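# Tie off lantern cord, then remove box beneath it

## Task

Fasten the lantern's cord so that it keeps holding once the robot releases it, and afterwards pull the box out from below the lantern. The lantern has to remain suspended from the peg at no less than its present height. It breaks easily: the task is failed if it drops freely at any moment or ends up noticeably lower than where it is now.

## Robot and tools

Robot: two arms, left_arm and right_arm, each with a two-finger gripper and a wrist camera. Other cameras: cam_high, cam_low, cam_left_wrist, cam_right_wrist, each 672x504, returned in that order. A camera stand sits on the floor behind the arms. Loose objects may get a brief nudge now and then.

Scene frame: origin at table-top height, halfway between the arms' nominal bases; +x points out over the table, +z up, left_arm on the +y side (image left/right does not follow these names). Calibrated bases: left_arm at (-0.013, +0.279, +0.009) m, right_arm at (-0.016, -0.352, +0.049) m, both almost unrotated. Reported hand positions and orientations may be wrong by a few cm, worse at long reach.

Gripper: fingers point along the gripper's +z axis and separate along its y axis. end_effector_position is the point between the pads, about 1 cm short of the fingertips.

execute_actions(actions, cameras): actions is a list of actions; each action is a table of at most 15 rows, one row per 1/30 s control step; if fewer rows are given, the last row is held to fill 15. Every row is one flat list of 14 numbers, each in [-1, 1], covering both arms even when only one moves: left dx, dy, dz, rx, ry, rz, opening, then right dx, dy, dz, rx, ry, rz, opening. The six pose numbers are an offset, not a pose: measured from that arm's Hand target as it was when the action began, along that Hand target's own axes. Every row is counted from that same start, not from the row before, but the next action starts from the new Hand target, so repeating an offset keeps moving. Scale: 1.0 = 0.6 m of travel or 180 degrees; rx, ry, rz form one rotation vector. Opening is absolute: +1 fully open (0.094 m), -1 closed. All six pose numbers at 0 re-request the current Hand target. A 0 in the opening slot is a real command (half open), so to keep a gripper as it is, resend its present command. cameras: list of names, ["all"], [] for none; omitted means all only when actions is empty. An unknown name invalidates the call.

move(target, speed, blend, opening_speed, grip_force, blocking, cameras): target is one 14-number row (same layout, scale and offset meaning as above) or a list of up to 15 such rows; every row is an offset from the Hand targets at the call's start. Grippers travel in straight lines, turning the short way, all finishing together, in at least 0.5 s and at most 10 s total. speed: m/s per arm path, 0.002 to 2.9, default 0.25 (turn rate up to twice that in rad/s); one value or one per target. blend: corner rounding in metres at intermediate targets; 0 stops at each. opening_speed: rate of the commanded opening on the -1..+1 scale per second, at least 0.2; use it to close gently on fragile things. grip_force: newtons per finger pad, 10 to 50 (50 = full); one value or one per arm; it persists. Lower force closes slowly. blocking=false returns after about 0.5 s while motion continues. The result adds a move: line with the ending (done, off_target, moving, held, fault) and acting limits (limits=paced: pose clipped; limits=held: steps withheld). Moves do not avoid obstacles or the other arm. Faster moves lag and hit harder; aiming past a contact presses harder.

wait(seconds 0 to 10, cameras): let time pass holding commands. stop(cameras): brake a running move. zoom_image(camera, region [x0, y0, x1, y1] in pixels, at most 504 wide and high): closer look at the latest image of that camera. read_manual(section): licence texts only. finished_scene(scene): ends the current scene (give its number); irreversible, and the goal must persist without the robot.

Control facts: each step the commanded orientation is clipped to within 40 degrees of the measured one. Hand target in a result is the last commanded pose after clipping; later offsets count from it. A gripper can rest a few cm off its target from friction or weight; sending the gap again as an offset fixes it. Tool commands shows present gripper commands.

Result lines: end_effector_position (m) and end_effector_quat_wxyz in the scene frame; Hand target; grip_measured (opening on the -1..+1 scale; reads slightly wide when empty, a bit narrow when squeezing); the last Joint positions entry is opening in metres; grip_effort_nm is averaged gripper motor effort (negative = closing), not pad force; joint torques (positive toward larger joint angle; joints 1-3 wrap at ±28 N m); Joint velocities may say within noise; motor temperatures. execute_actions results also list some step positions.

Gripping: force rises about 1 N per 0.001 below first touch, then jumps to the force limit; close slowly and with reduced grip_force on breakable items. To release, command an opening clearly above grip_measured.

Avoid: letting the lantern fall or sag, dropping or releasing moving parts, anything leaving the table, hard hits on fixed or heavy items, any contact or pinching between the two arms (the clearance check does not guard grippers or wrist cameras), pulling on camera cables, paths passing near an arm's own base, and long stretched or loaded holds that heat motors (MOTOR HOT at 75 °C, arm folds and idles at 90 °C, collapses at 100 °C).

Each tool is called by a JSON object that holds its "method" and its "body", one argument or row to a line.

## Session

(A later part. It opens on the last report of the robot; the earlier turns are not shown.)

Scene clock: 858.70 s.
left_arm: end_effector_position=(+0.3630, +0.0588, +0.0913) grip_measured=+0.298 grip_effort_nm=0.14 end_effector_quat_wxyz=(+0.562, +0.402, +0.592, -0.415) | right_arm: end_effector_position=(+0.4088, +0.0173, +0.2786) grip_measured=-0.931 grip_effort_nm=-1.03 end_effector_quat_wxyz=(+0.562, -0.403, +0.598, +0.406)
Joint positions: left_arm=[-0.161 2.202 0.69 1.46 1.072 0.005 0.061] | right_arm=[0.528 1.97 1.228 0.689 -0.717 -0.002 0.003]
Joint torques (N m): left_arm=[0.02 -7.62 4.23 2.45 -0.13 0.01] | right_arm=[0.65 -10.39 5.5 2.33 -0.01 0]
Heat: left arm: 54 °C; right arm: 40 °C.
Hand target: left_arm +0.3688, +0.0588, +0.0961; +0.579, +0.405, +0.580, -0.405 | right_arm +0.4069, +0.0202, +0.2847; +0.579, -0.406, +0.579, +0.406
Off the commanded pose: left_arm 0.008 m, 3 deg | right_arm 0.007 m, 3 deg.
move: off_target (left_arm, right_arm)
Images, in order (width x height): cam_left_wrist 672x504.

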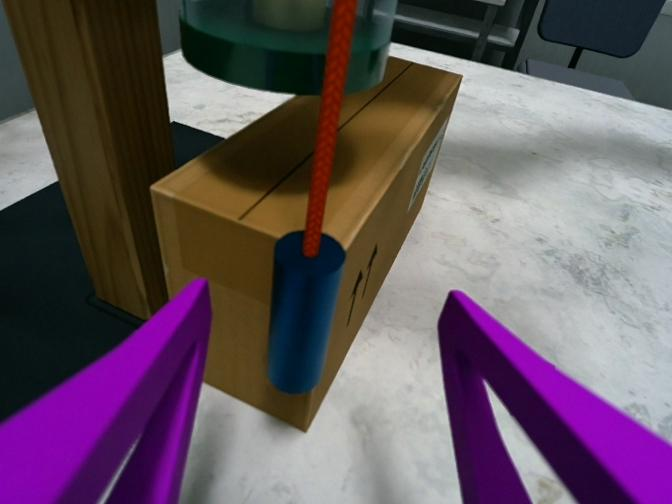

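{"method": "move", "body": {
  "target": [
    [0.008,0.0,0.008,0,0,0,0.3,0,0,0,0,0,0,-1],
    [0.008,0.0,0.008,0,0,0,-1,0,0,0,0,0,0,-1],
    [0.008,0,-0.04,0,0,0,-1,0,0,0,0,0,0,-1],
    [0.05,0,-0.05,0,0,0,-1,0,0,0,0,0,0,-1]
  ],
  "cameras": ["cam_left_wrist","cam_high"],
  "speed": 0.06
}}

{"method": "zoom_image", "body": {
  "camera": "cam_high",
  "region": [200, 140, 340, 320]
}}

Scene clock: 868.83 s.
left_arm: end_effector_position=(+0.3630, +0.0813, +0.0792) grip_measured=-0.651 grip_effort_nm=-1.00 end_effector_quat_wxyz=(+0.561, +0.412, +0.589, -0.410) | right_arm: end_effector_position=(+0.4089, +0.0174, +0.2814) grip_measured=-0.931 grip_effort_nm=-1.03 end_effector_quat_wxyz=(+0.566, -0.404, +0.593, +0.405)
Joint positions: left_arm=[-0.089 2.238 0.691 1.464 1.152 0.054 0.016] | right_arm=[0.528 1.97 1.228 0.703 -0.717 -0.002 0.003]
Joint torques (N m): left_arm=[1.29 -4 1.06 2.88 -0.01 0.12] | right_arm=[0.65 -10.32 5.52 2.22 0 0.01]
Heat: left arm: 54 °C; right arm: 39 °C.
Hand target: left_arm +0.3585, +0.0870, +0.0662; +0.580, +0.405, +0.579, -0.405 | right_arm +0.4069, +0.0202, +0.2848; +0.579, -0.406, +0.579, +0.406
Off the commanded pose: left_arm 0.015 m, 3 deg | right_arm 0.005 m, 2 deg.
joint sent to its limit (left arm) — joint 4 (wrist pitch), upper limit. The joint targets still meet the commanded pose.
move: off_target (left_arm); target 2's new opening was sent with left_arm's hand 0.008 m and 3 deg from that target
Images, in order (width x height): cam_high 672x504, cam_left_wrist 672x504.

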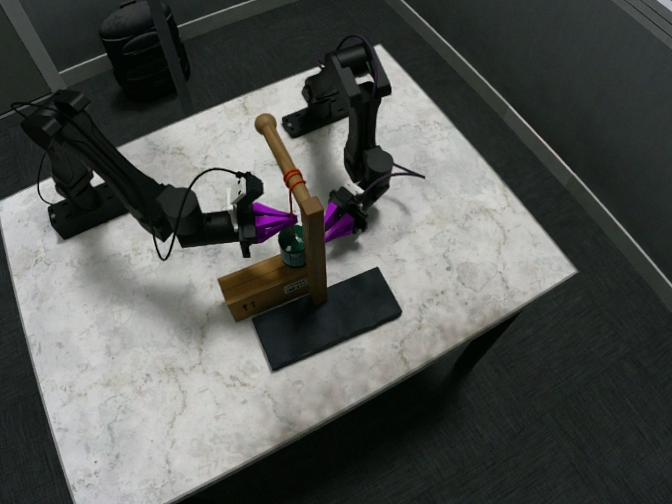

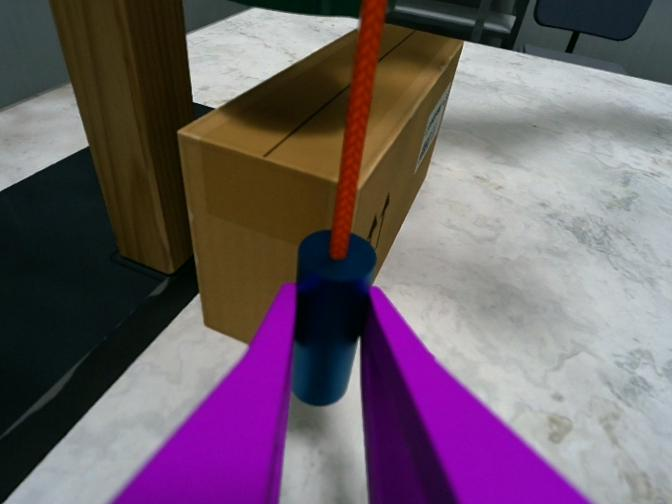

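Scaled by 2.800 from the camera's 672x504 image, which has a finer 960x720 frame.

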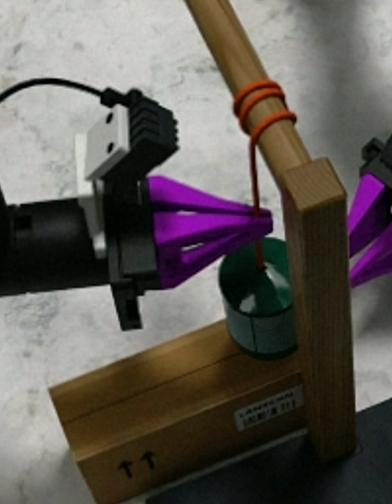

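{"method": "move", "body": {
  "target": [
    [0.05,0,-0.02,0,0,0,-1,0,0,0,0,0,0,-1]
  ],
  "cameras": ["cam_left_wrist","cam_high"],
  "speed": 0.06
}}

{"method": "zoom_image", "body": {
  "camera": "cam_high",
  "region": [200, 140, 340, 320]
}}

Scene clock: 875.33 s.
left_arm: end_effector_position=(+0.3648, +0.0871, +0.0722) grip_measured=-0.651 grip_effort_nm=-1.00 end_effector_quat_wxyz=(+0.568, +0.439, +0.569, -0.402) | right_arm: end_effector_position=(+0.4090, +0.0174, +0.2844) grip_measured=-0.931 grip_effort_nm=-1.03 end_effector_quat_wxyz=(+0.572, -0.404, +0.588, +0.405)
Joint positions: left_arm=[-0.064 2.278 0.724 1.465 1.209 0.124 0.016] | right_arm=[0.528 1.97 1.228 0.717 -0.717 -0.002 0.003]
Joint torques (N m): left_arm=[2.26 -0.59 -1.25 2.82 -0.2 0.16] | right_arm=[0.65 -10.28 5.53 2.1 0 0.02]
Motor temperatures (°C): left_arm=[22 29 38 55 23 23 24] | right_arm=[23 38 33 36 21 21 28]
Heat: left arm: 55 °C; right arm: 38 °C.
Hand target: left_arm +0.3545, +0.0983, +0.0362; +0.580, +0.405, +0.580, -0.405 | right_arm +0.4069, +0.0202, +0.2847; +0.579, -0.406, +0.579, +0.406
Off the commanded pose: left_arm 0.039 m, 4 deg | right_arm 0.003 m, 1 deg.
joint sent to its limit (left arm) — joint 4 (wrist pitch), upper limit. The joint targets are off in orientation, not in position.
move: off_target (left_arm)
Images, in order (width x height): cam_high 672x504, cam_left_wrist 672x504.

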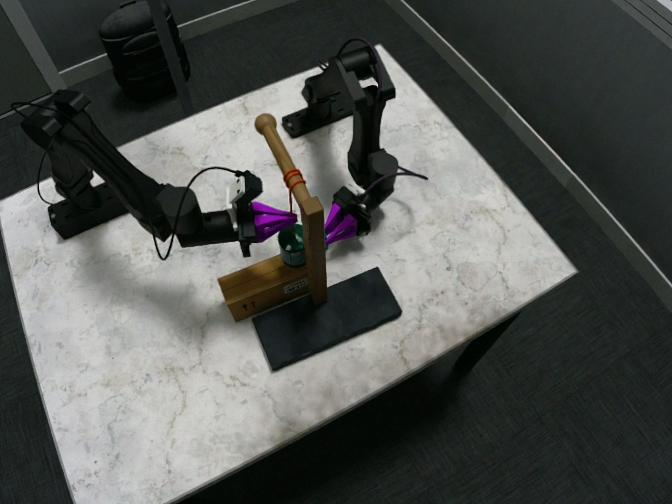

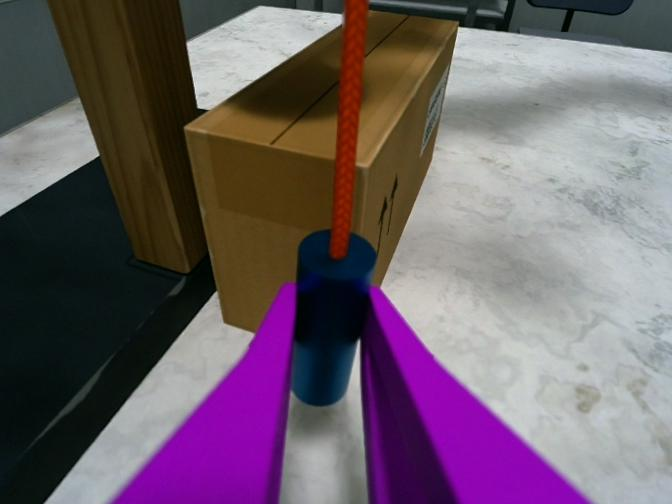

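Scaled by 2.800 from the camera's 672x504 image, which has a finer 960x720 frame.

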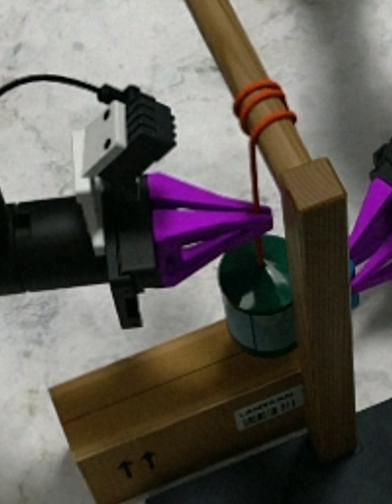

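{"method": "move", "body": {
  "target": [
    [0,0,0,0,0,0,-1,0.05,0,0,0,0,0,-1]
  ],
  "cameras": ["cam_low","cam_high"],
  "speed": 0.04
}}

{"method": "zoom_image", "body": {
  "camera": "cam_high",
  "region": [200, 140, 340, 320]
}}

{"method": "zoom_image", "body": {
  "camera": "cam_low",
  "region": [270, 170, 350, 270]
}}

Scene clock: 881.73 s.
left_arm: end_effector_position=(+0.3644, +0.0871, +0.0712) grip_measured=-0.651 grip_effort_nm=-1.00 end_effector_quat_wxyz=(+0.567, +0.439, +0.569, -0.403) | right_arm: end_effector_position=(+0.4086, +0.0172, +0.2833) grip_measured=-0.931 grip_effort_nm=-1.03 end_effector_quat_wxyz=(+0.604, -0.407, +0.556, +0.401)
Joint positions: left_arm=[-0.064 2.281 0.724 1.465 1.21 0.125 0.016] | right_arm=[0.528 2.009 1.194 0.882 -0.717 -0.002 0.003]
Joint torques (N m): left_arm=[2.33 -0.87 -1.22 2.81 -0.2 0.15] | right_arm=[0.65 -8.69 4.21 1.59 0.05 0.02]
Motor temperatures (°C): left_arm=[22 29 38 56 23 23 24] | right_arm=[23 38 33 35 21 21 28]
Heat: left arm: 56 °C; right arm: 38 °C.
Hand target: left_arm +0.3545, +0.0983, +0.0363; +0.580, +0.405, +0.579, -0.405 | right_arm +0.4069, +0.0202, +0.2549; +0.579, -0.406, +0.579, +0.406
Off the commanded pose: left_arm 0.038 m, 4 deg | right_arm 0.029 m, 4 deg.
joint sent to its limit (left arm) — joint 4 (wrist pitch), upper limit. The joint targets are off in orientation, not in position.
move: off_target (left_arm, right_arm)
Images, in order (width x height): cam_high 672x504, cam_low 672x504.

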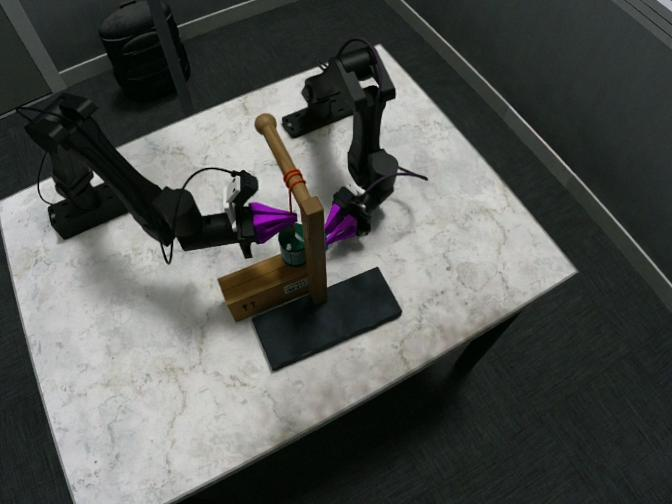

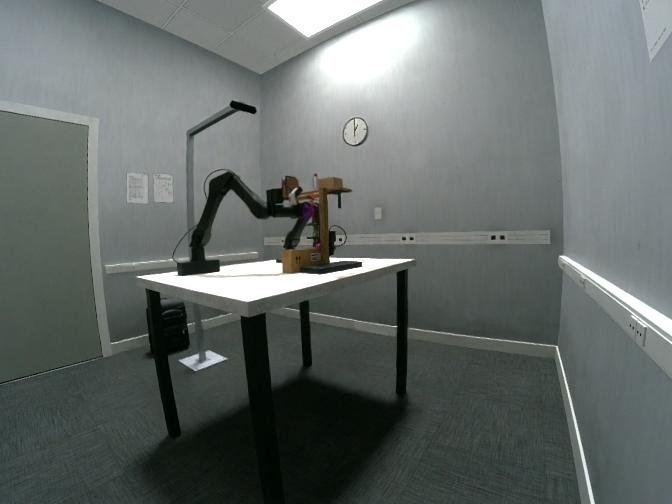

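Scaled by 2.800 from the camera's 672x504 image, which has a finer 960x720 frame.

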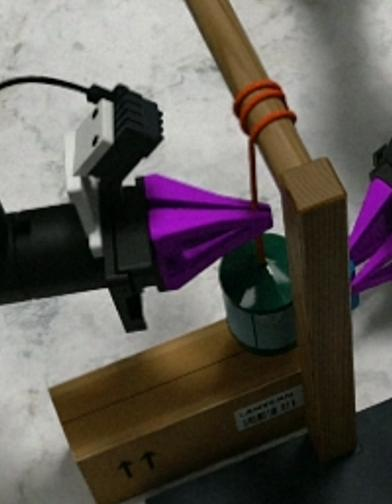

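Scaled by 5.040 from the camera's 672x504 image, which has a finer 960x720 frame.

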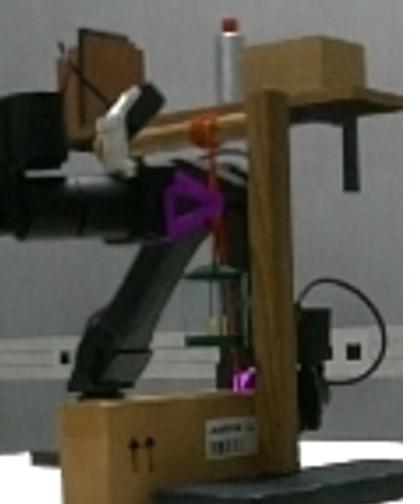

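{"method": "move", "body": {
  "target": [
    [0,0,0,0,0,0,-1,-0.025,0,0,0,0,0,-1],
    [0,0,0,0,0,0,-1,-0.025,0,0,0,0,0,-0.5]
  ],
  "cameras": ["cam_low","cam_high"],
  "speed": 0.04
}}

{"method": "zoom_image", "body": {
  "camera": "cam_low",
  "region": [270, 170, 350, 270]
}}

{"method": "zoom_image", "body": {
  "camera": "cam_high",
  "region": [200, 140, 340, 320]
}}

Scene clock: 892.13 s.
left_arm: end_effector_position=(+0.3644, +0.0871, +0.0712) grip_measured=-0.651 grip_effort_nm=-1.00 end_effector_quat_wxyz=(+0.567, +0.439, +0.569, -0.403) | right_arm: end_effector_position=(+0.4090, +0.0175, +0.2745) grip_measured=-0.503 grip_effort_nm=0.15 end_effector_quat_wxyz=(+0.589, -0.406, +0.571, +0.403)
Joint positions: left_arm=[-0.064 2.281 0.724 1.465 1.21 0.125 0.016] | right_arm=[0.528 2.009 1.194 0.84 -0.717 -0.002 0.023]
Joint torques (N m): left_arm=[2.3 -0.83 -1.24 2.82 -0.2 0.17] | right_arm=[0.66 -11.08 5.9 1.53 0.04 0.02]
Motor temperatures (°C): left_arm=[22 28 37 57 23 23 24] | right_arm=[23 38 33 34 21 21 28]
Heat: left arm: 57 °C; right arm: 38 °C.
Hand target: left_arm +0.3545, +0.0983, +0.0363; +0.580, +0.405, +0.579, -0.405 | right_arm +0.4070, +0.0202, +0.2697; +0.579, -0.406, +0.579, +0.406
Off the commanded pose: left_arm 0.038 m, 4 deg | right_arm 0.006 m, 2 deg.
joint sent to its limit (left arm) — joint 4 (wrist pitch), upper limit. The joint targets are off in orientation, not in position.
move: off_target (left_arm); target 2's new opening was sent with right_arm's hand 0.013 m and 4 deg from that target
Images, in order (width x height): cam_high 672x504, cam_low 672x504.

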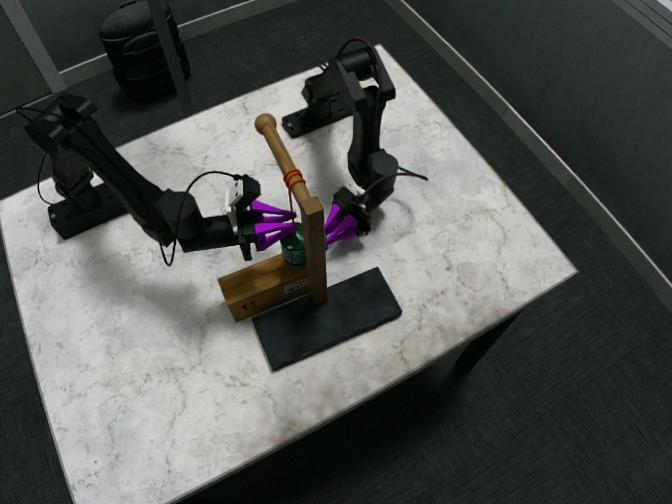

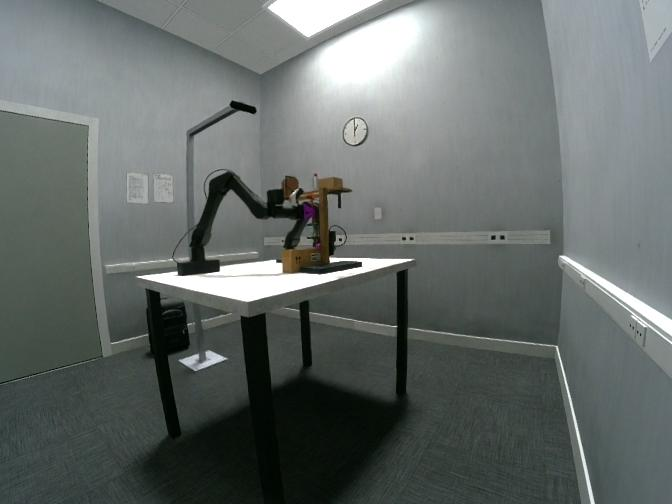

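Scaled by 5.040 from the camera's 672x504 image, which has a finer 960x720 frame.

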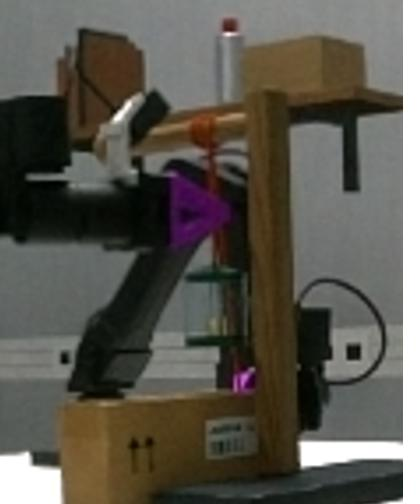

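Scaled by 2.800 from the camera's 672x504 image, which has a finer 960x720 frame.

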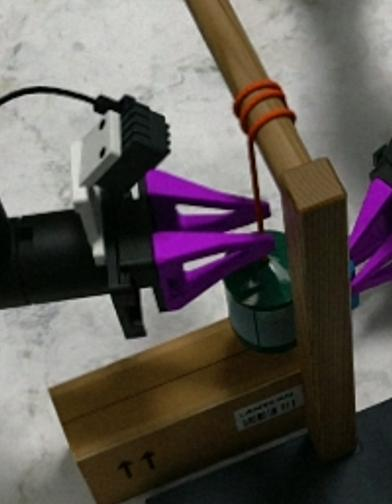

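{"method": "move", "body": {
  "target": [
    [-0.06,0,0.02,0,0,0,-1,0,0,0,0,0,0,-0.5]
  ],
  "cameras": ["cam_low","cam_left_wrist"],
  "speed": 0.03
}}

{"method": "zoom_image", "body": {
  "camera": "cam_low",
  "region": [270, 170, 350, 270]
}}

Scene clock: 898.90 s.
left_arm: end_effector_position=(+0.3622, +0.0846, +0.0744) grip_measured=-0.651 grip_effort_nm=-1.00 end_effector_quat_wxyz=(+0.556, +0.413, +0.589, -0.416) | right_arm: end_effector_position=(+0.4090, +0.0175, +0.2743) grip_measured=-0.503 grip_effort_nm=0.15 end_effector_quat_wxyz=(+0.589, -0.406, +0.571, +0.403)
Joint positions: left_arm=[-0.076 2.257 0.698 1.465 1.178 0.055 0.016] | right_arm=[0.528 2.009 1.194 0.839 -0.717 -0.002 0.023]
Joint torques (N m): left_arm=[0.08 -7.34 0.28 2.86 -0.27 0] | right_arm=[0.65 -11.08 5.91 1.52 0.03 0.02]
Motor temperatures (°C): left_arm=[22 28 37 58 23 23 24] | right_arm=[23 38 33 34 21 21 28]
Heat: left arm: 58 °C; right arm: 38 °C.
Hand target: left_arm +0.3586, +0.0870, +0.0723; +0.580, +0.405, +0.579, -0.405 | right_arm +0.4070, +0.0202, +0.2697; +0.579, -0.406, +0.579, +0.406
Off the commanded pose: left_arm 0.005 m, 3 deg | right_arm 0.006 m, 1 deg.
joint sent to its limit (left arm) — joint 4 (wrist pitch), upper limit. The joint targets still meet the commanded pose.
move: off_target (left_arm)
Images, in order (width x height): cam_low 672x504, cam_left_wrist 672x504.

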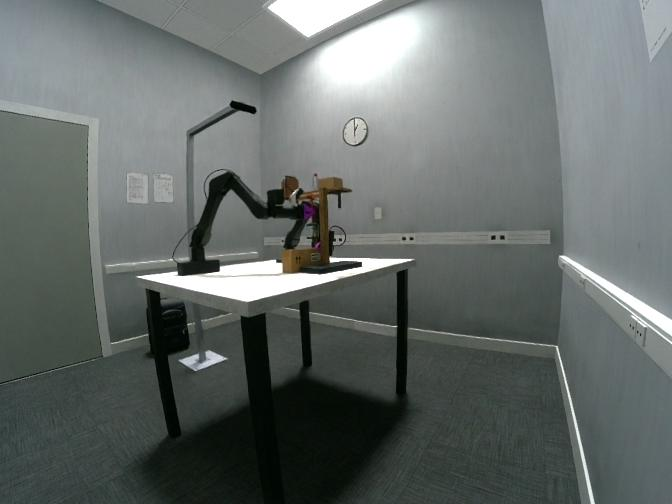

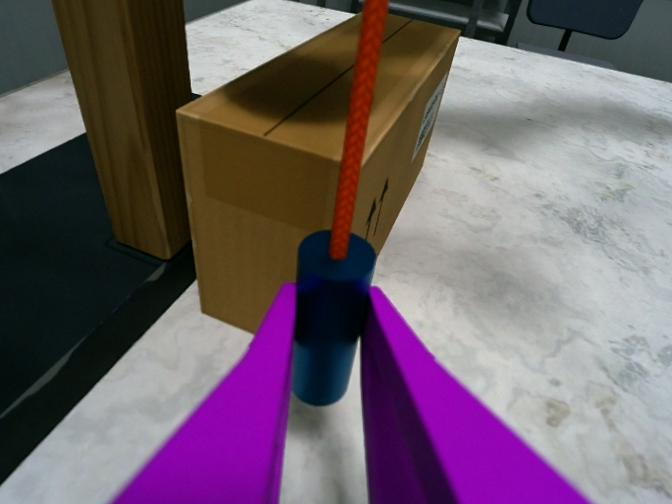

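Scaled by 5.040 from the camera's 672x504 image, which has a finer 960x720 frame.

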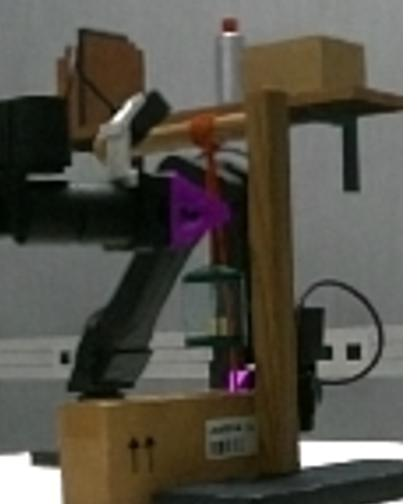

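{"method": "move", "body": {
  "target": [
    [-0.03,0,0.01,0,0,0,-1,0,0,0,0,0,0,-0.5],
    [-0.03,0,0.01,0,0,0,-0.3,0,0,0,0,0,0,-0.5],
    [-0.03,0,-0.15,0,0,0,-0.3,0,0,0,0,0,0,-0.5]
  ],
  "cameras": ["cam_low","cam_left_wrist"],
  "speed": 0.04
}}

{"method": "zoom_image", "body": {
  "camera": "cam_low",
  "region": [270, 170, 350, 270]
}}

Scene clock: 909.53 s.
left_arm: end_effector_position=(+0.3295, +0.1712, +0.0761) grip_measured=-0.302 grip_effort_nm=0.14 end_effector_quat_wxyz=(+0.553, +0.379, +0.608, -0.425) | right_arm: end_effector_position=(+0.4090, +0.0175, +0.2742) grip_measured=-0.503 grip_effort_nm=0.15 end_effector_quat_wxyz=(+0.588, -0.406, +0.571, +0.403)
Joint positions: left_arm=[0.21 2.194 0.554 1.462 1.422 0.078 0.033] | right_arm=[0.528 2.009 1.194 0.838 -0.717 -0.002 0.023]
Joint torques (N m): left_arm=[0.36 -10.65 1.54 2.5 0.27 0.14] | right_arm=[0.66 -11.07 5.9 1.52 0.03 0.03]
Motor temperatures (°C): left_arm=[22 28 37 59 23 23 24] | right_arm=[23 38 33 33 21 21 27]
Heat: left arm: 59 °C; right arm: 38 °C.
Hand target: left_arm +0.3277, +0.1716, +0.0903; +0.580, +0.405, +0.579, -0.405 | right_arm +0.4070, +0.0202, +0.2698; +0.579, -0.406, +0.579, +0.406
Off the commanded pose: left_arm 0.014 m, 6 deg | right_arm 0.006 m, 1 deg.
move: off_target (left_arm); target 2's new opening was sent with left_arm's hand 0.014 m and 5 deg from that target
Images, in order (width x height): cam_low 672x504, cam_left_wrist 672x504.

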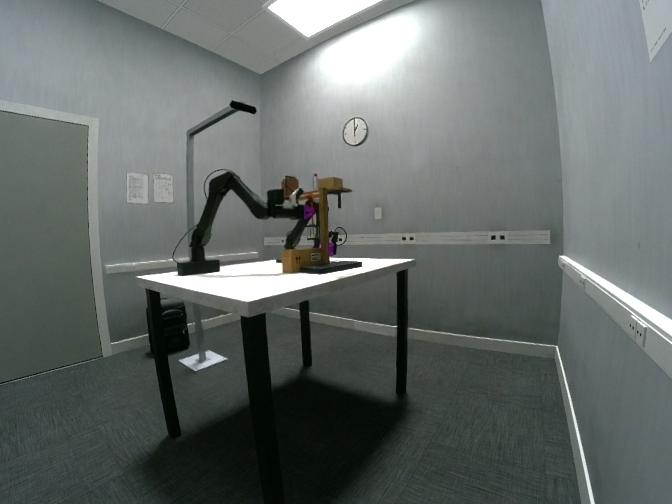

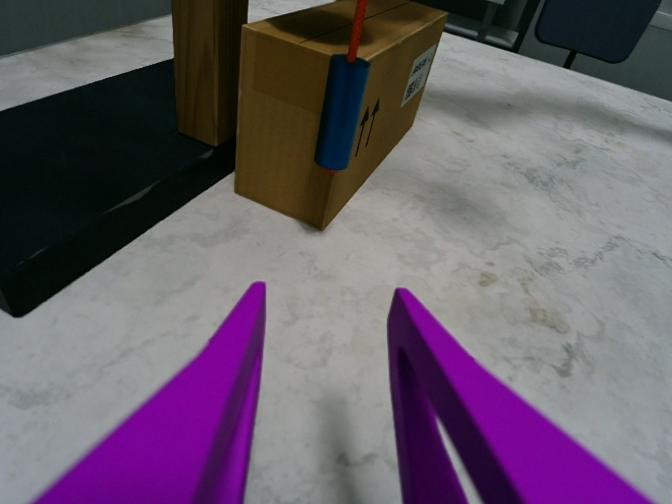

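Scaled by 5.040 from the camera's 672x504 image, which has a finer 960x720 frame.

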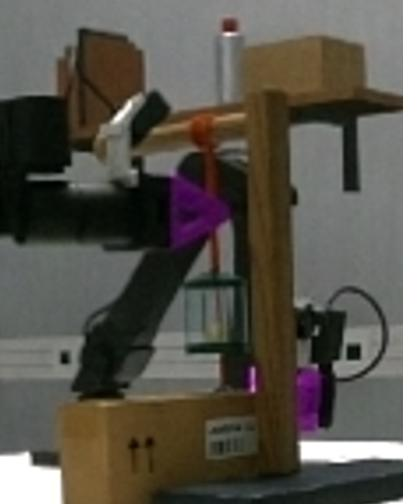

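{"method": "wait", "body": {
  "seconds": 3,
  "cameras": ["cam_low"]
}}

{"method": "zoom_image", "body": {
  "camera": "cam_low",
  "region": [270, 170, 350, 270]
}}

Scene clock: 917.33 s.
left_arm: end_effector_position=(+0.3295, +0.1712, +0.0761) grip_measured=-0.302 grip_effort_nm=0.14 end_effector_quat_wxyz=(+0.553, +0.379, +0.608, -0.425) | right_arm: end_effector_position=(+0.4090, +0.0175, +0.2742) grip_measured=-0.503 grip_effort_nm=0.15 end_effector_quat_wxyz=(+0.588, -0.406, +0.571, +0.403)
Joint positions: left_arm=[0.21 2.194 0.554 1.462 1.422 0.078 0.033] | right_arm=[0.528 2.009 1.194 0.838 -0.717 -0.002 0.023]
Joint torques (N m): left_arm=[0.27 -10.61 1.47 2.49 0.27 0.13] | right_arm=[0.66 -11.1 5.91 1.53 0.03 0.03]
Motor temperatures (°C): left_arm=[22 30 37 57 23 23 24] | right_arm=[23 38 34 33 21 21 27]
Heat: left arm: 57 °C; right arm: 38 °C.
Hand target: left_arm +0.3277, +0.1716, +0.0903; +0.580, +0.405, +0.580, -0.405 | right_arm +0.4070, +0.0202, +0.2698; +0.579, -0.406, +0.579, +0.406
Tool commands: left_gripper/opening=-0.3 right_gripper/opening=-0.5
Off the commanded pose: left_arm 0.014 m, 6 deg | right_arm 0.006 m, 1 deg.
wait: 3.00 s; at rest from the start
Images, in order (width x height): cam_low 672x504.

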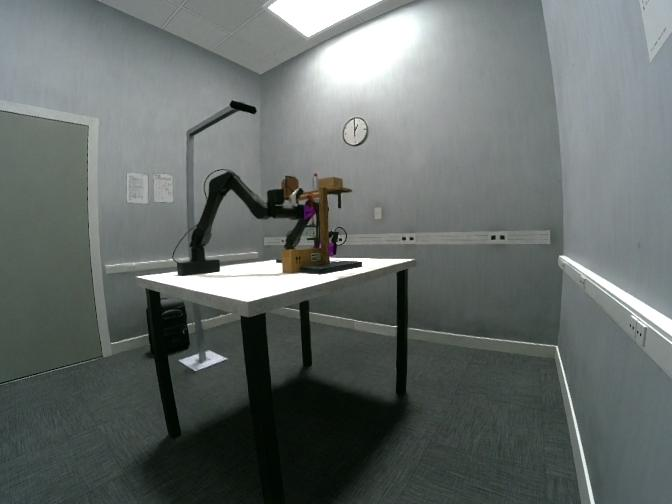

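Scaled by 5.040 from the camera's 672x504 image, which has a finer 960x720 frame.

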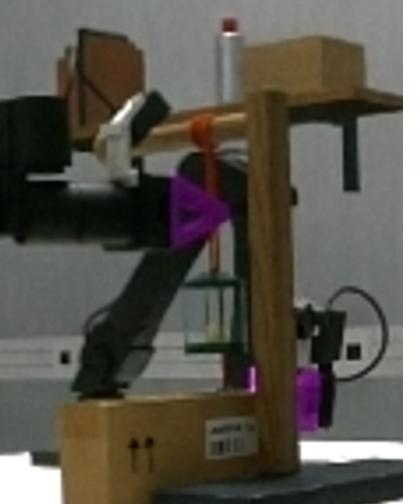

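{"method": "move", "body": {
  "target": [
    [0,0,0,0,0,0,-0.3,0,0,0,0,0,0,-0.1],
    [-0.05,0.05,-0.12,0,0,0,-0.3,-0.01,0,-0.3,0,0,0,0]
  ],
  "cameras": ["cam_low","cam_right_wrist","cam_high"],
  "speed": 0.12
}}

{"method": "zoom_image", "body": {
  "camera": "cam_high",
  "region": [200, 140, 340, 320]
}}

Scene clock: 929.63 s.
left_arm: end_effector_position=(+0.3336, +0.2492, +0.1135) grip_measured=-0.302 grip_effort_nm=0.14 end_effector_quat_wxyz=(+0.598, +0.363, +0.607, -0.377) | right_arm: end_effector_position=(+0.3514, -0.1473, +0.2724) grip_measured=-0.003 grip_effort_nm=0.15 end_effector_quat_wxyz=(+0.576, -0.404, +0.583, +0.407)
Joint positions: left_arm=[0.454 2.076 0.58 1.426 1.558 0.047 0.033] | right_arm=[0.137 1.643 0.734 0.897 -1.11 -0.002 0.047]
Joint torques (N m): left_arm=[0.28 -10.13 2.55 1.68 0.17 -0.01] | right_arm=[-0.35 -9.01 4.18 1.61 -0.08 0.02]
Motor temperatures (°C): left_arm=[22 31 37 55 23 23 23] | right_arm=[23 38 33 32 21 21 27]
Heat: left arm: 55 °C; right arm: 38 °C.
Hand target: left_arm +0.3311, +0.2495, +0.1203; +0.580, +0.405, +0.580, -0.405 | right_arm +0.3457, -0.1491, +0.2757; +0.579, -0.406, +0.579, +0.406
Off the commanded pose: left_arm 0.007 m, 7 deg | right_arm 0.007 m, 1 deg.
joint sent to its limit (left arm) — joint 5 (wrist yaw), upper limit. The joint targets are off in orientation, not in position.
move: off_target (left_arm)
Images, in order (width x height): cam_high 672x504, cam_low 672x504, cam_right_wrist 672x504.

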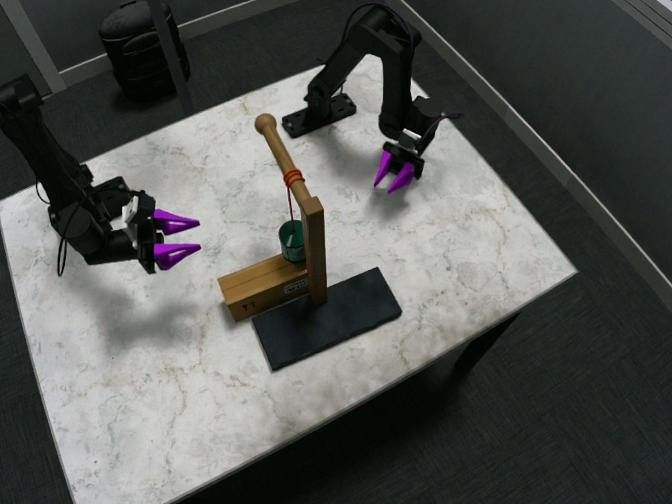

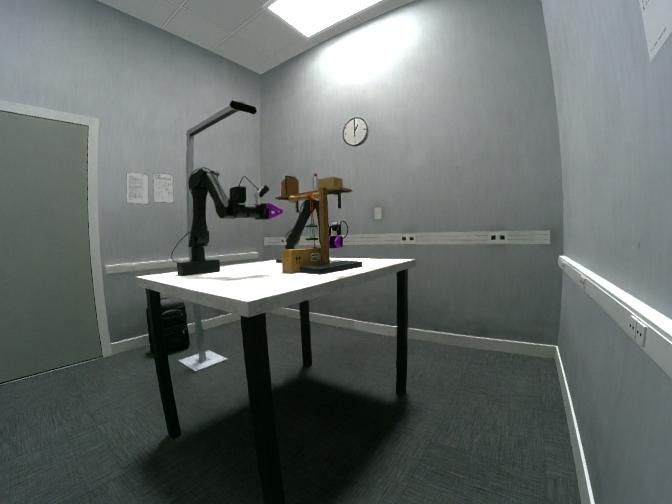

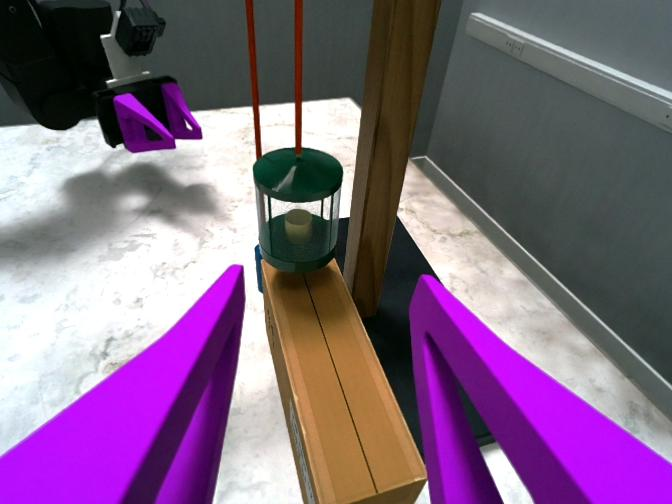

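Scaled by 2.800 from the camera's 672x504 image, which has a finer 960x720 frame.

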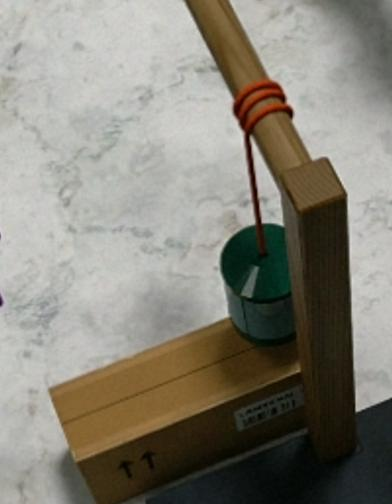

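{"method": "move", "body": {
  "target": [
    [0,0,0,0,0,0,-0.3,-0.007,-0.046,-0.127,0,0,0,1],
    [-0.1,0.05,-0.1,0,0,0,-0.3,-0.007,-0.072,-0.08,0.302,0.431,0.302,1],
    [-0.1,0.05,-0.1,0,0,0,-0.3,0.043,-0.073,-0.011,0.647,0.113,0.647,1]
  ],
  "blend": [0.02,0.02,0],
  "cameras": ["cam_low","cam_right_wrist","cam_high"],
  "speed": 0.4
}}

Scene clock: 946.13 s.
left_arm: end_effector_position=(+0.3382, +0.3134, +0.1695) grip_measured=-0.302 grip_effort_nm=0.14 end_effector_quat_wxyz=(+0.624, +0.302, +0.639, -0.333) | right_arm: end_effector_position=(+0.3837, -0.1730, +0.2516) grip_measured=+0.997 grip_effort_nm=0.15 end_effector_quat_wxyz=(+0.035, +0.704, +0.703, +0.095)
Joint positions: left_arm=[0.629 1.9 0.619 1.418 1.562 -0.186 0.033] | right_arm=[0.444 2.119 2.305 -1.553 -0.002 1.99 0.094]
Joint torques (N m): left_arm=[0.4 -9.5 5.22 1.64 -0.01 0.01] | right_arm=[0.58 -9.48 7.21 0.58 0.03 0.04]
Heat: left arm: 51 °C; right arm: 38 °C.
Hand target: left_arm +0.3387, +0.3161, +0.1803; +0.580, +0.405, +0.579, -0.405 | right_arm +0.3846, -0.1703, +0.2498; +0.000, +0.708, +0.707, +0.000
Off the commanded pose: left_arm 0.011 m, 17 deg | right_arm 0.003 m, 12 deg.
joint sent to its limit (left arm) — joint 5 (wrist yaw), upper limit. The joint targets are off in orientation, not in position.
joint sent to its limit (right arm) — joint 4 (wrist pitch), lower limit. The joint targets are off in orientation, not in position.
move: off_target (left_arm, right_arm)
Images, in order (width x height): cam_high 672x504, cam_low 672x504, cam_right_wrist 672x504.

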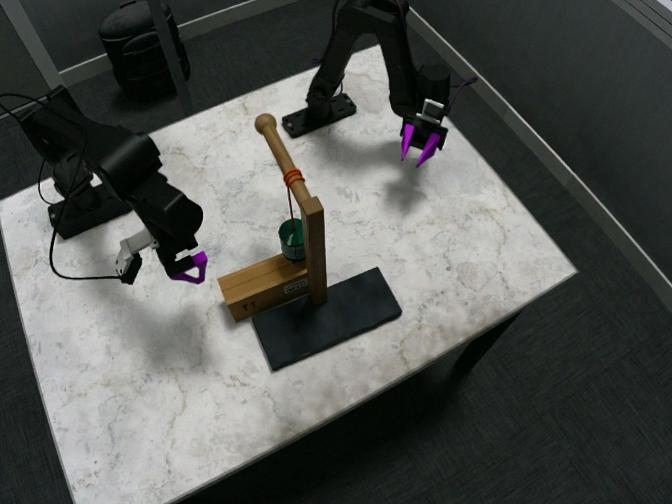

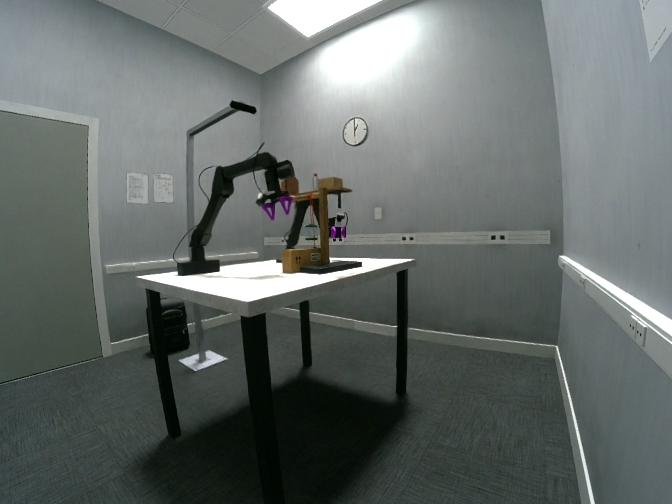

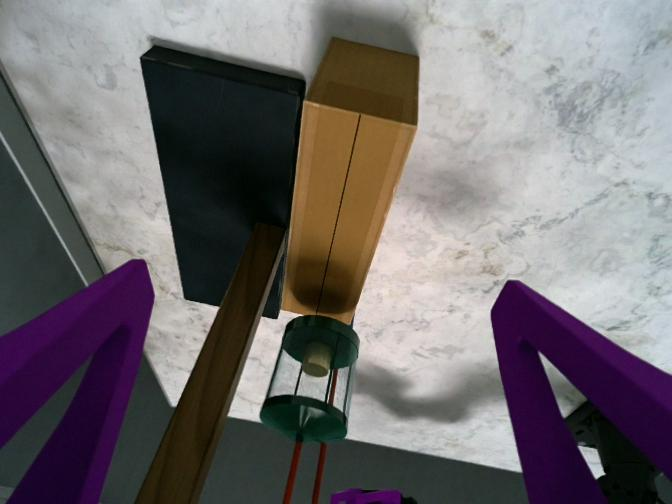

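{"method": "move", "body": {
  "target": [
    [0,0,0,0,0,0,-0.3,0.06,0.018,0.18,0,0,0,1],
    [0,0,0,0,0,0,-0.3,0.072,0.018,0.21,0,0,0,1]
  ],
  "blend": [0.02,0],
  "cameras": ["cam_right_wrist","cam_high"],
  "speed": 0.15
}}

Scene clock: 954.37 s.
left_arm: end_effector_position=(+0.3382, +0.3134, +0.1695) grip_measured=-0.302 grip_effort_nm=0.14 end_effector_quat_wxyz=(+0.624, +0.302, +0.639, -0.333) | right_arm: end_effector_position=(+0.3955, -0.1292, +0.1322) grip_measured=+0.997 grip_effort_nm=0.15 end_effector_quat_wxyz=(+0.000, +0.707, +0.707, +0.006)
Joint positions: left_arm=[0.629 1.9 0.619 1.418 1.562 -0.186 0.033] | right_arm=[0.518 2.405 2.315 -1.469 -0.004 2.063 0.094]
Joint torques (N m): left_arm=[0.44 -9.5 5.22 1.63 -0.03 0.01] | right_arm=[0.64 -12.16 5.22 0.44 0.05 0.07]
Heat: left arm: 51 °C; right arm: 39 °C.
Hand target: left_arm +0.3387, +0.3161, +0.1803; +0.580, +0.405, +0.579, -0.405 | right_arm +0.3954, -0.1269, +0.1238; +0.000, +0.707, +0.707, +0.000
Off the commanded pose: left_arm 0.011 m, 17 deg | right_arm 0.009 m, 1 deg.
joint sent to its limit (left arm) — joint 5 (wrist yaw), upper limit. The joint targets are off in orientation, not in position.
move: off_target (left_arm); blend cut to 0.0097 m at target 1
Images, in order (width x height): cam_high 672x504, cam_right_wrist 672x504.

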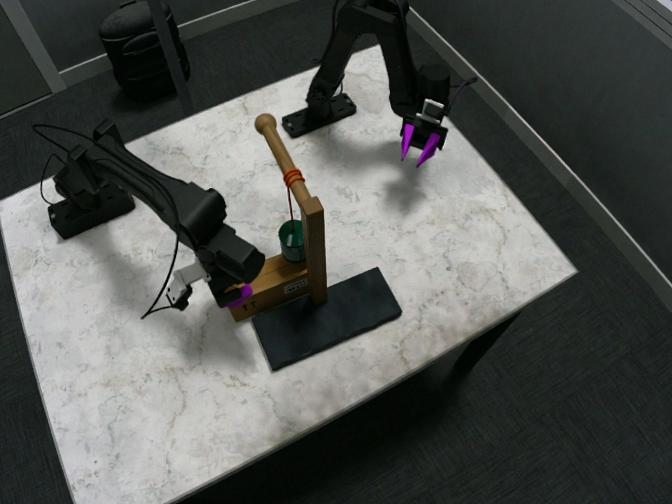

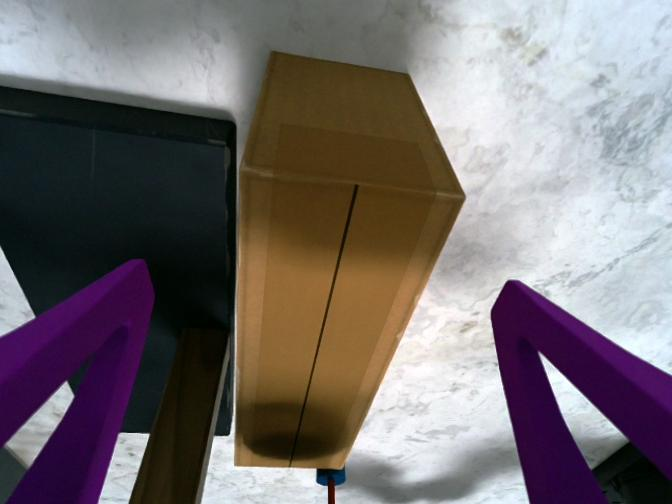

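{"method": "move", "body": {
  "target": [0,0,0,0,0,0,-0.3,0,0,0.102,0,0,0,1],
  "speed": 0.06,
  "cameras": ["cam_right_wrist","cam_low"]
}}

Scene clock: 980.37 s.
left_arm: end_effector_position=(+0.3382, +0.3134, +0.1695) grip_measured=-0.302 grip_effort_nm=0.14 end_effector_quat_wxyz=(+0.624, +0.302, +0.639, -0.333) | right_arm: end_effector_position=(+0.3999, -0.1268, +0.0738) grip_measured=+0.997 grip_effort_nm=0.15 end_effector_quat_wxyz=(+0.002, +0.707, +0.707, +0.012)
Joint positions: left_arm=[0.629 1.9 0.619 1.418 1.562 -0.186 0.033] | right_arm=[0.518 2.405 2.082 -1.224 -0.004 2.064 0.094]
Joint torques (N m): left_arm=[0.44 -9.47 5.19 1.63 -0.02 0] | right_arm=[0.59 -12.55 4.31 0.5 0.04 0.05]
Motor temperatures (°C): left_arm=[22 32 38 49 22 23 23] | right_arm=[23 43 33 27 21 21 26]
Heat: left arm: 49 °C; right arm: 43 °C.
Hand target: left_arm +0.3387, +0.3161, +0.1803; +0.580, +0.405, +0.579, -0.405 | right_arm +0.3955, -0.1268, +0.0627; +0.000, +0.707, +0.707, +0.000
Off the commanded pose: left_arm 0.011 m, 17 deg | right_arm 0.012 m, 1 deg.
joint sent to its limit (left arm) — joint 5 (wrist yaw), upper limit. The joint targets are off in orientation, not in position.
move: off_target (left_arm, right_arm)
Images, in order (width x height): cam_low 672x504, cam_right_wrist 672x504.

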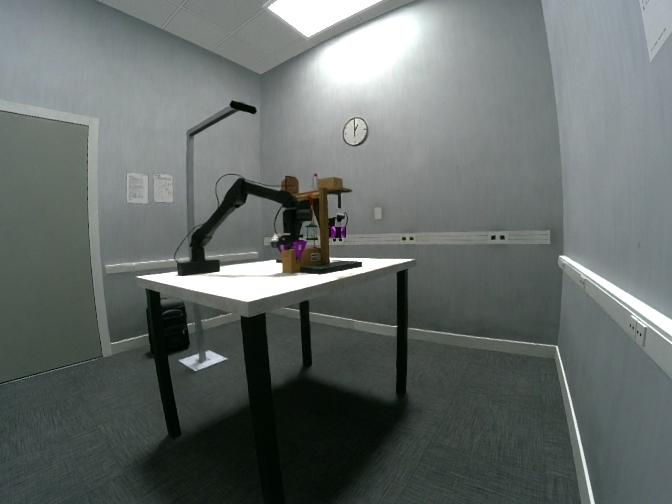

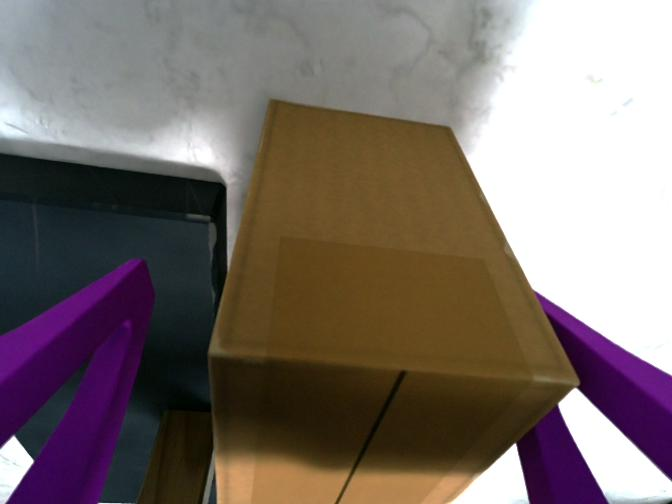

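{"method": "move", "body": {
  "target": [
    [0,0,0,0,0,0,-0.3,0,-0.013,0,0,0,0,1],
    [0,0,0,0,0,0,-0.3,0,-0.013,0,0,0,0,0.15]
  ],
  "speed": 0.05,
  "opening_speed": 0.4,
  "cameras": ["cam_right_wrist","cam_low"]
}}

Scene clock: 991.37 s.
left_arm: end_effector_position=(+0.3382, +0.3134, +0.1695) grip_measured=-0.302 grip_effort_nm=0.14 end_effector_quat_wxyz=(+0.624, +0.302, +0.639, -0.333) | right_arm: end_effector_position=(+0.3907, -0.1297, +0.0593) grip_measured=+0.337 grip_effort_nm=-1.02 end_effector_quat_wxyz=(-0.003, +0.709, +0.705, -0.003)
Joint positions: left_arm=[0.629 1.9 0.619 1.418 1.562 -0.186 0.033] | right_arm=[0.522 2.405 2.025 -1.198 -0.004 2.073 0.063]
Joint torques (N m): left_arm=[0.44 -9.48 5.26 1.64 -0.02 0] | right_arm=[0.98 -15.2 4.15 0.44 0.04 0.04]
Heat: left arm: 48 °C; right arm: 44 °C.
Hand target: left_arm +0.3387, +0.3161, +0.1803; +0.580, +0.405, +0.579, -0.405 | right_arm +0.3877, -0.1269, +0.0627; +0.000, +0.707, +0.707, +0.000
Off the commanded pose: left_arm 0.011 m, 17 deg | right_arm 0.005 m, 1 deg.
joint sent to its limit (left arm) — joint 5 (wrist yaw), upper limit. The joint targets are off in orientation, not in position.
move: off_target (left_arm)
Images, in order (width x height): cam_low 672x504, cam_right_wrist 672x504.

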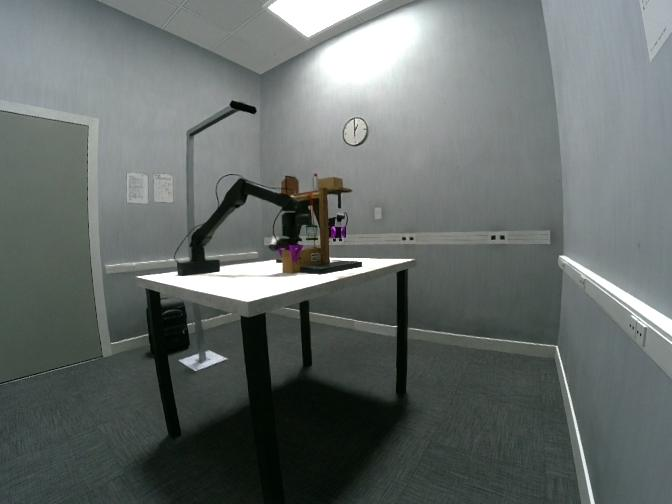

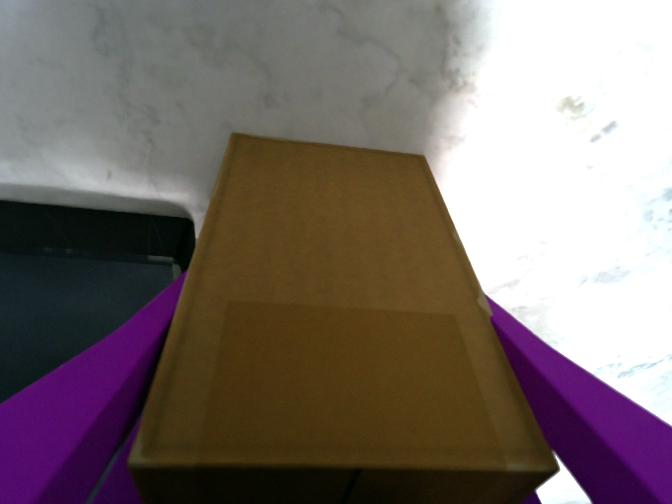

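{"method": "move", "body": {
  "target": [0,0,0,0,0,0,-0.3,-0.1,-0.005,0,0,0,0,0.15],
  "speed": 0.05,
  "cameras": ["cam_high","cam_low"]
}}

{"method": "zoom_image", "body": {
  "camera": "cam_low",
  "region": [260, 170, 360, 280]
}}

Scene clock: 1001.23 s.
left_arm: end_effector_position=(+0.3382, +0.3134, +0.1695) grip_measured=-0.302 grip_effort_nm=0.14 end_effector_quat_wxyz=(+0.624, +0.302, +0.639, -0.333) | right_arm: end_effector_position=(+0.3853, -0.1814, +0.0586) grip_measured=+0.337 grip_effort_nm=-1.03 end_effector_quat_wxyz=(-0.005, +0.706, +0.708, -0.002)
Joint positions: left_arm=[0.629 1.9 0.619 1.418 1.562 -0.186 0.033] | right_arm=[0.423 2.283 1.81 -1.106 -0.007 1.965 0.063]
Joint torques (N m): left_arm=[0.46 -9.47 5.24 1.64 -0.01 0.01] | right_arm=[-0.75 -14.76 3.71 0.44 0.07 -0.05]
Heat: left arm: 47 °C; right arm: 46 °C.
Hand target: left_arm +0.3387, +0.3161, +0.1803; +0.580, +0.405, +0.579, -0.405 | right_arm +0.3848, -0.1869, +0.0627; +0.000, +0.707, +0.707, +0.000
Off the commanded pose: left_arm 0.011 m, 17 deg | right_arm 0.007 m, 1 deg.
joint sent to its limit (left arm) — joint 5 (wrist yaw), upper limit. The joint targets are off in orientation, not in position.
move: off_target (left_arm)
Images, in order (width x height): cam_high 672x504, cam_low 672x504.

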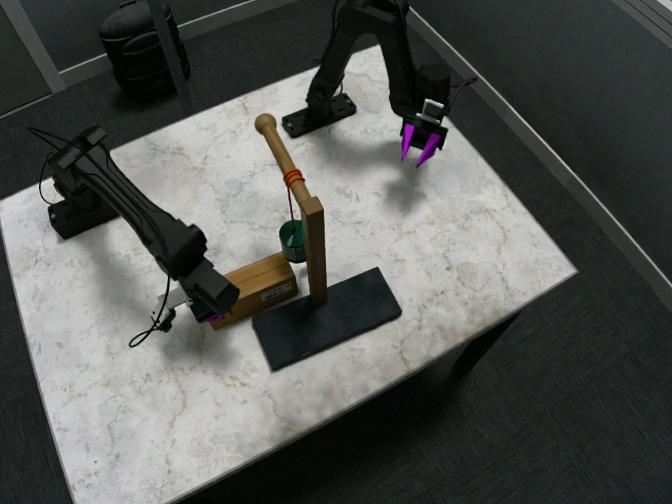

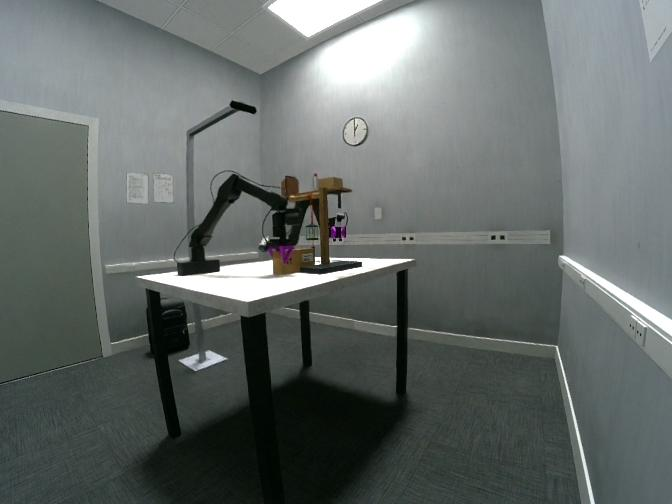

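Scaled by 4.582 from the camera's 672x504 image, which has a finer 960x720 frame.

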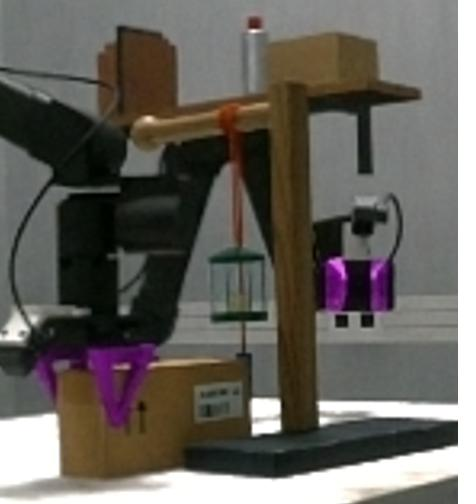

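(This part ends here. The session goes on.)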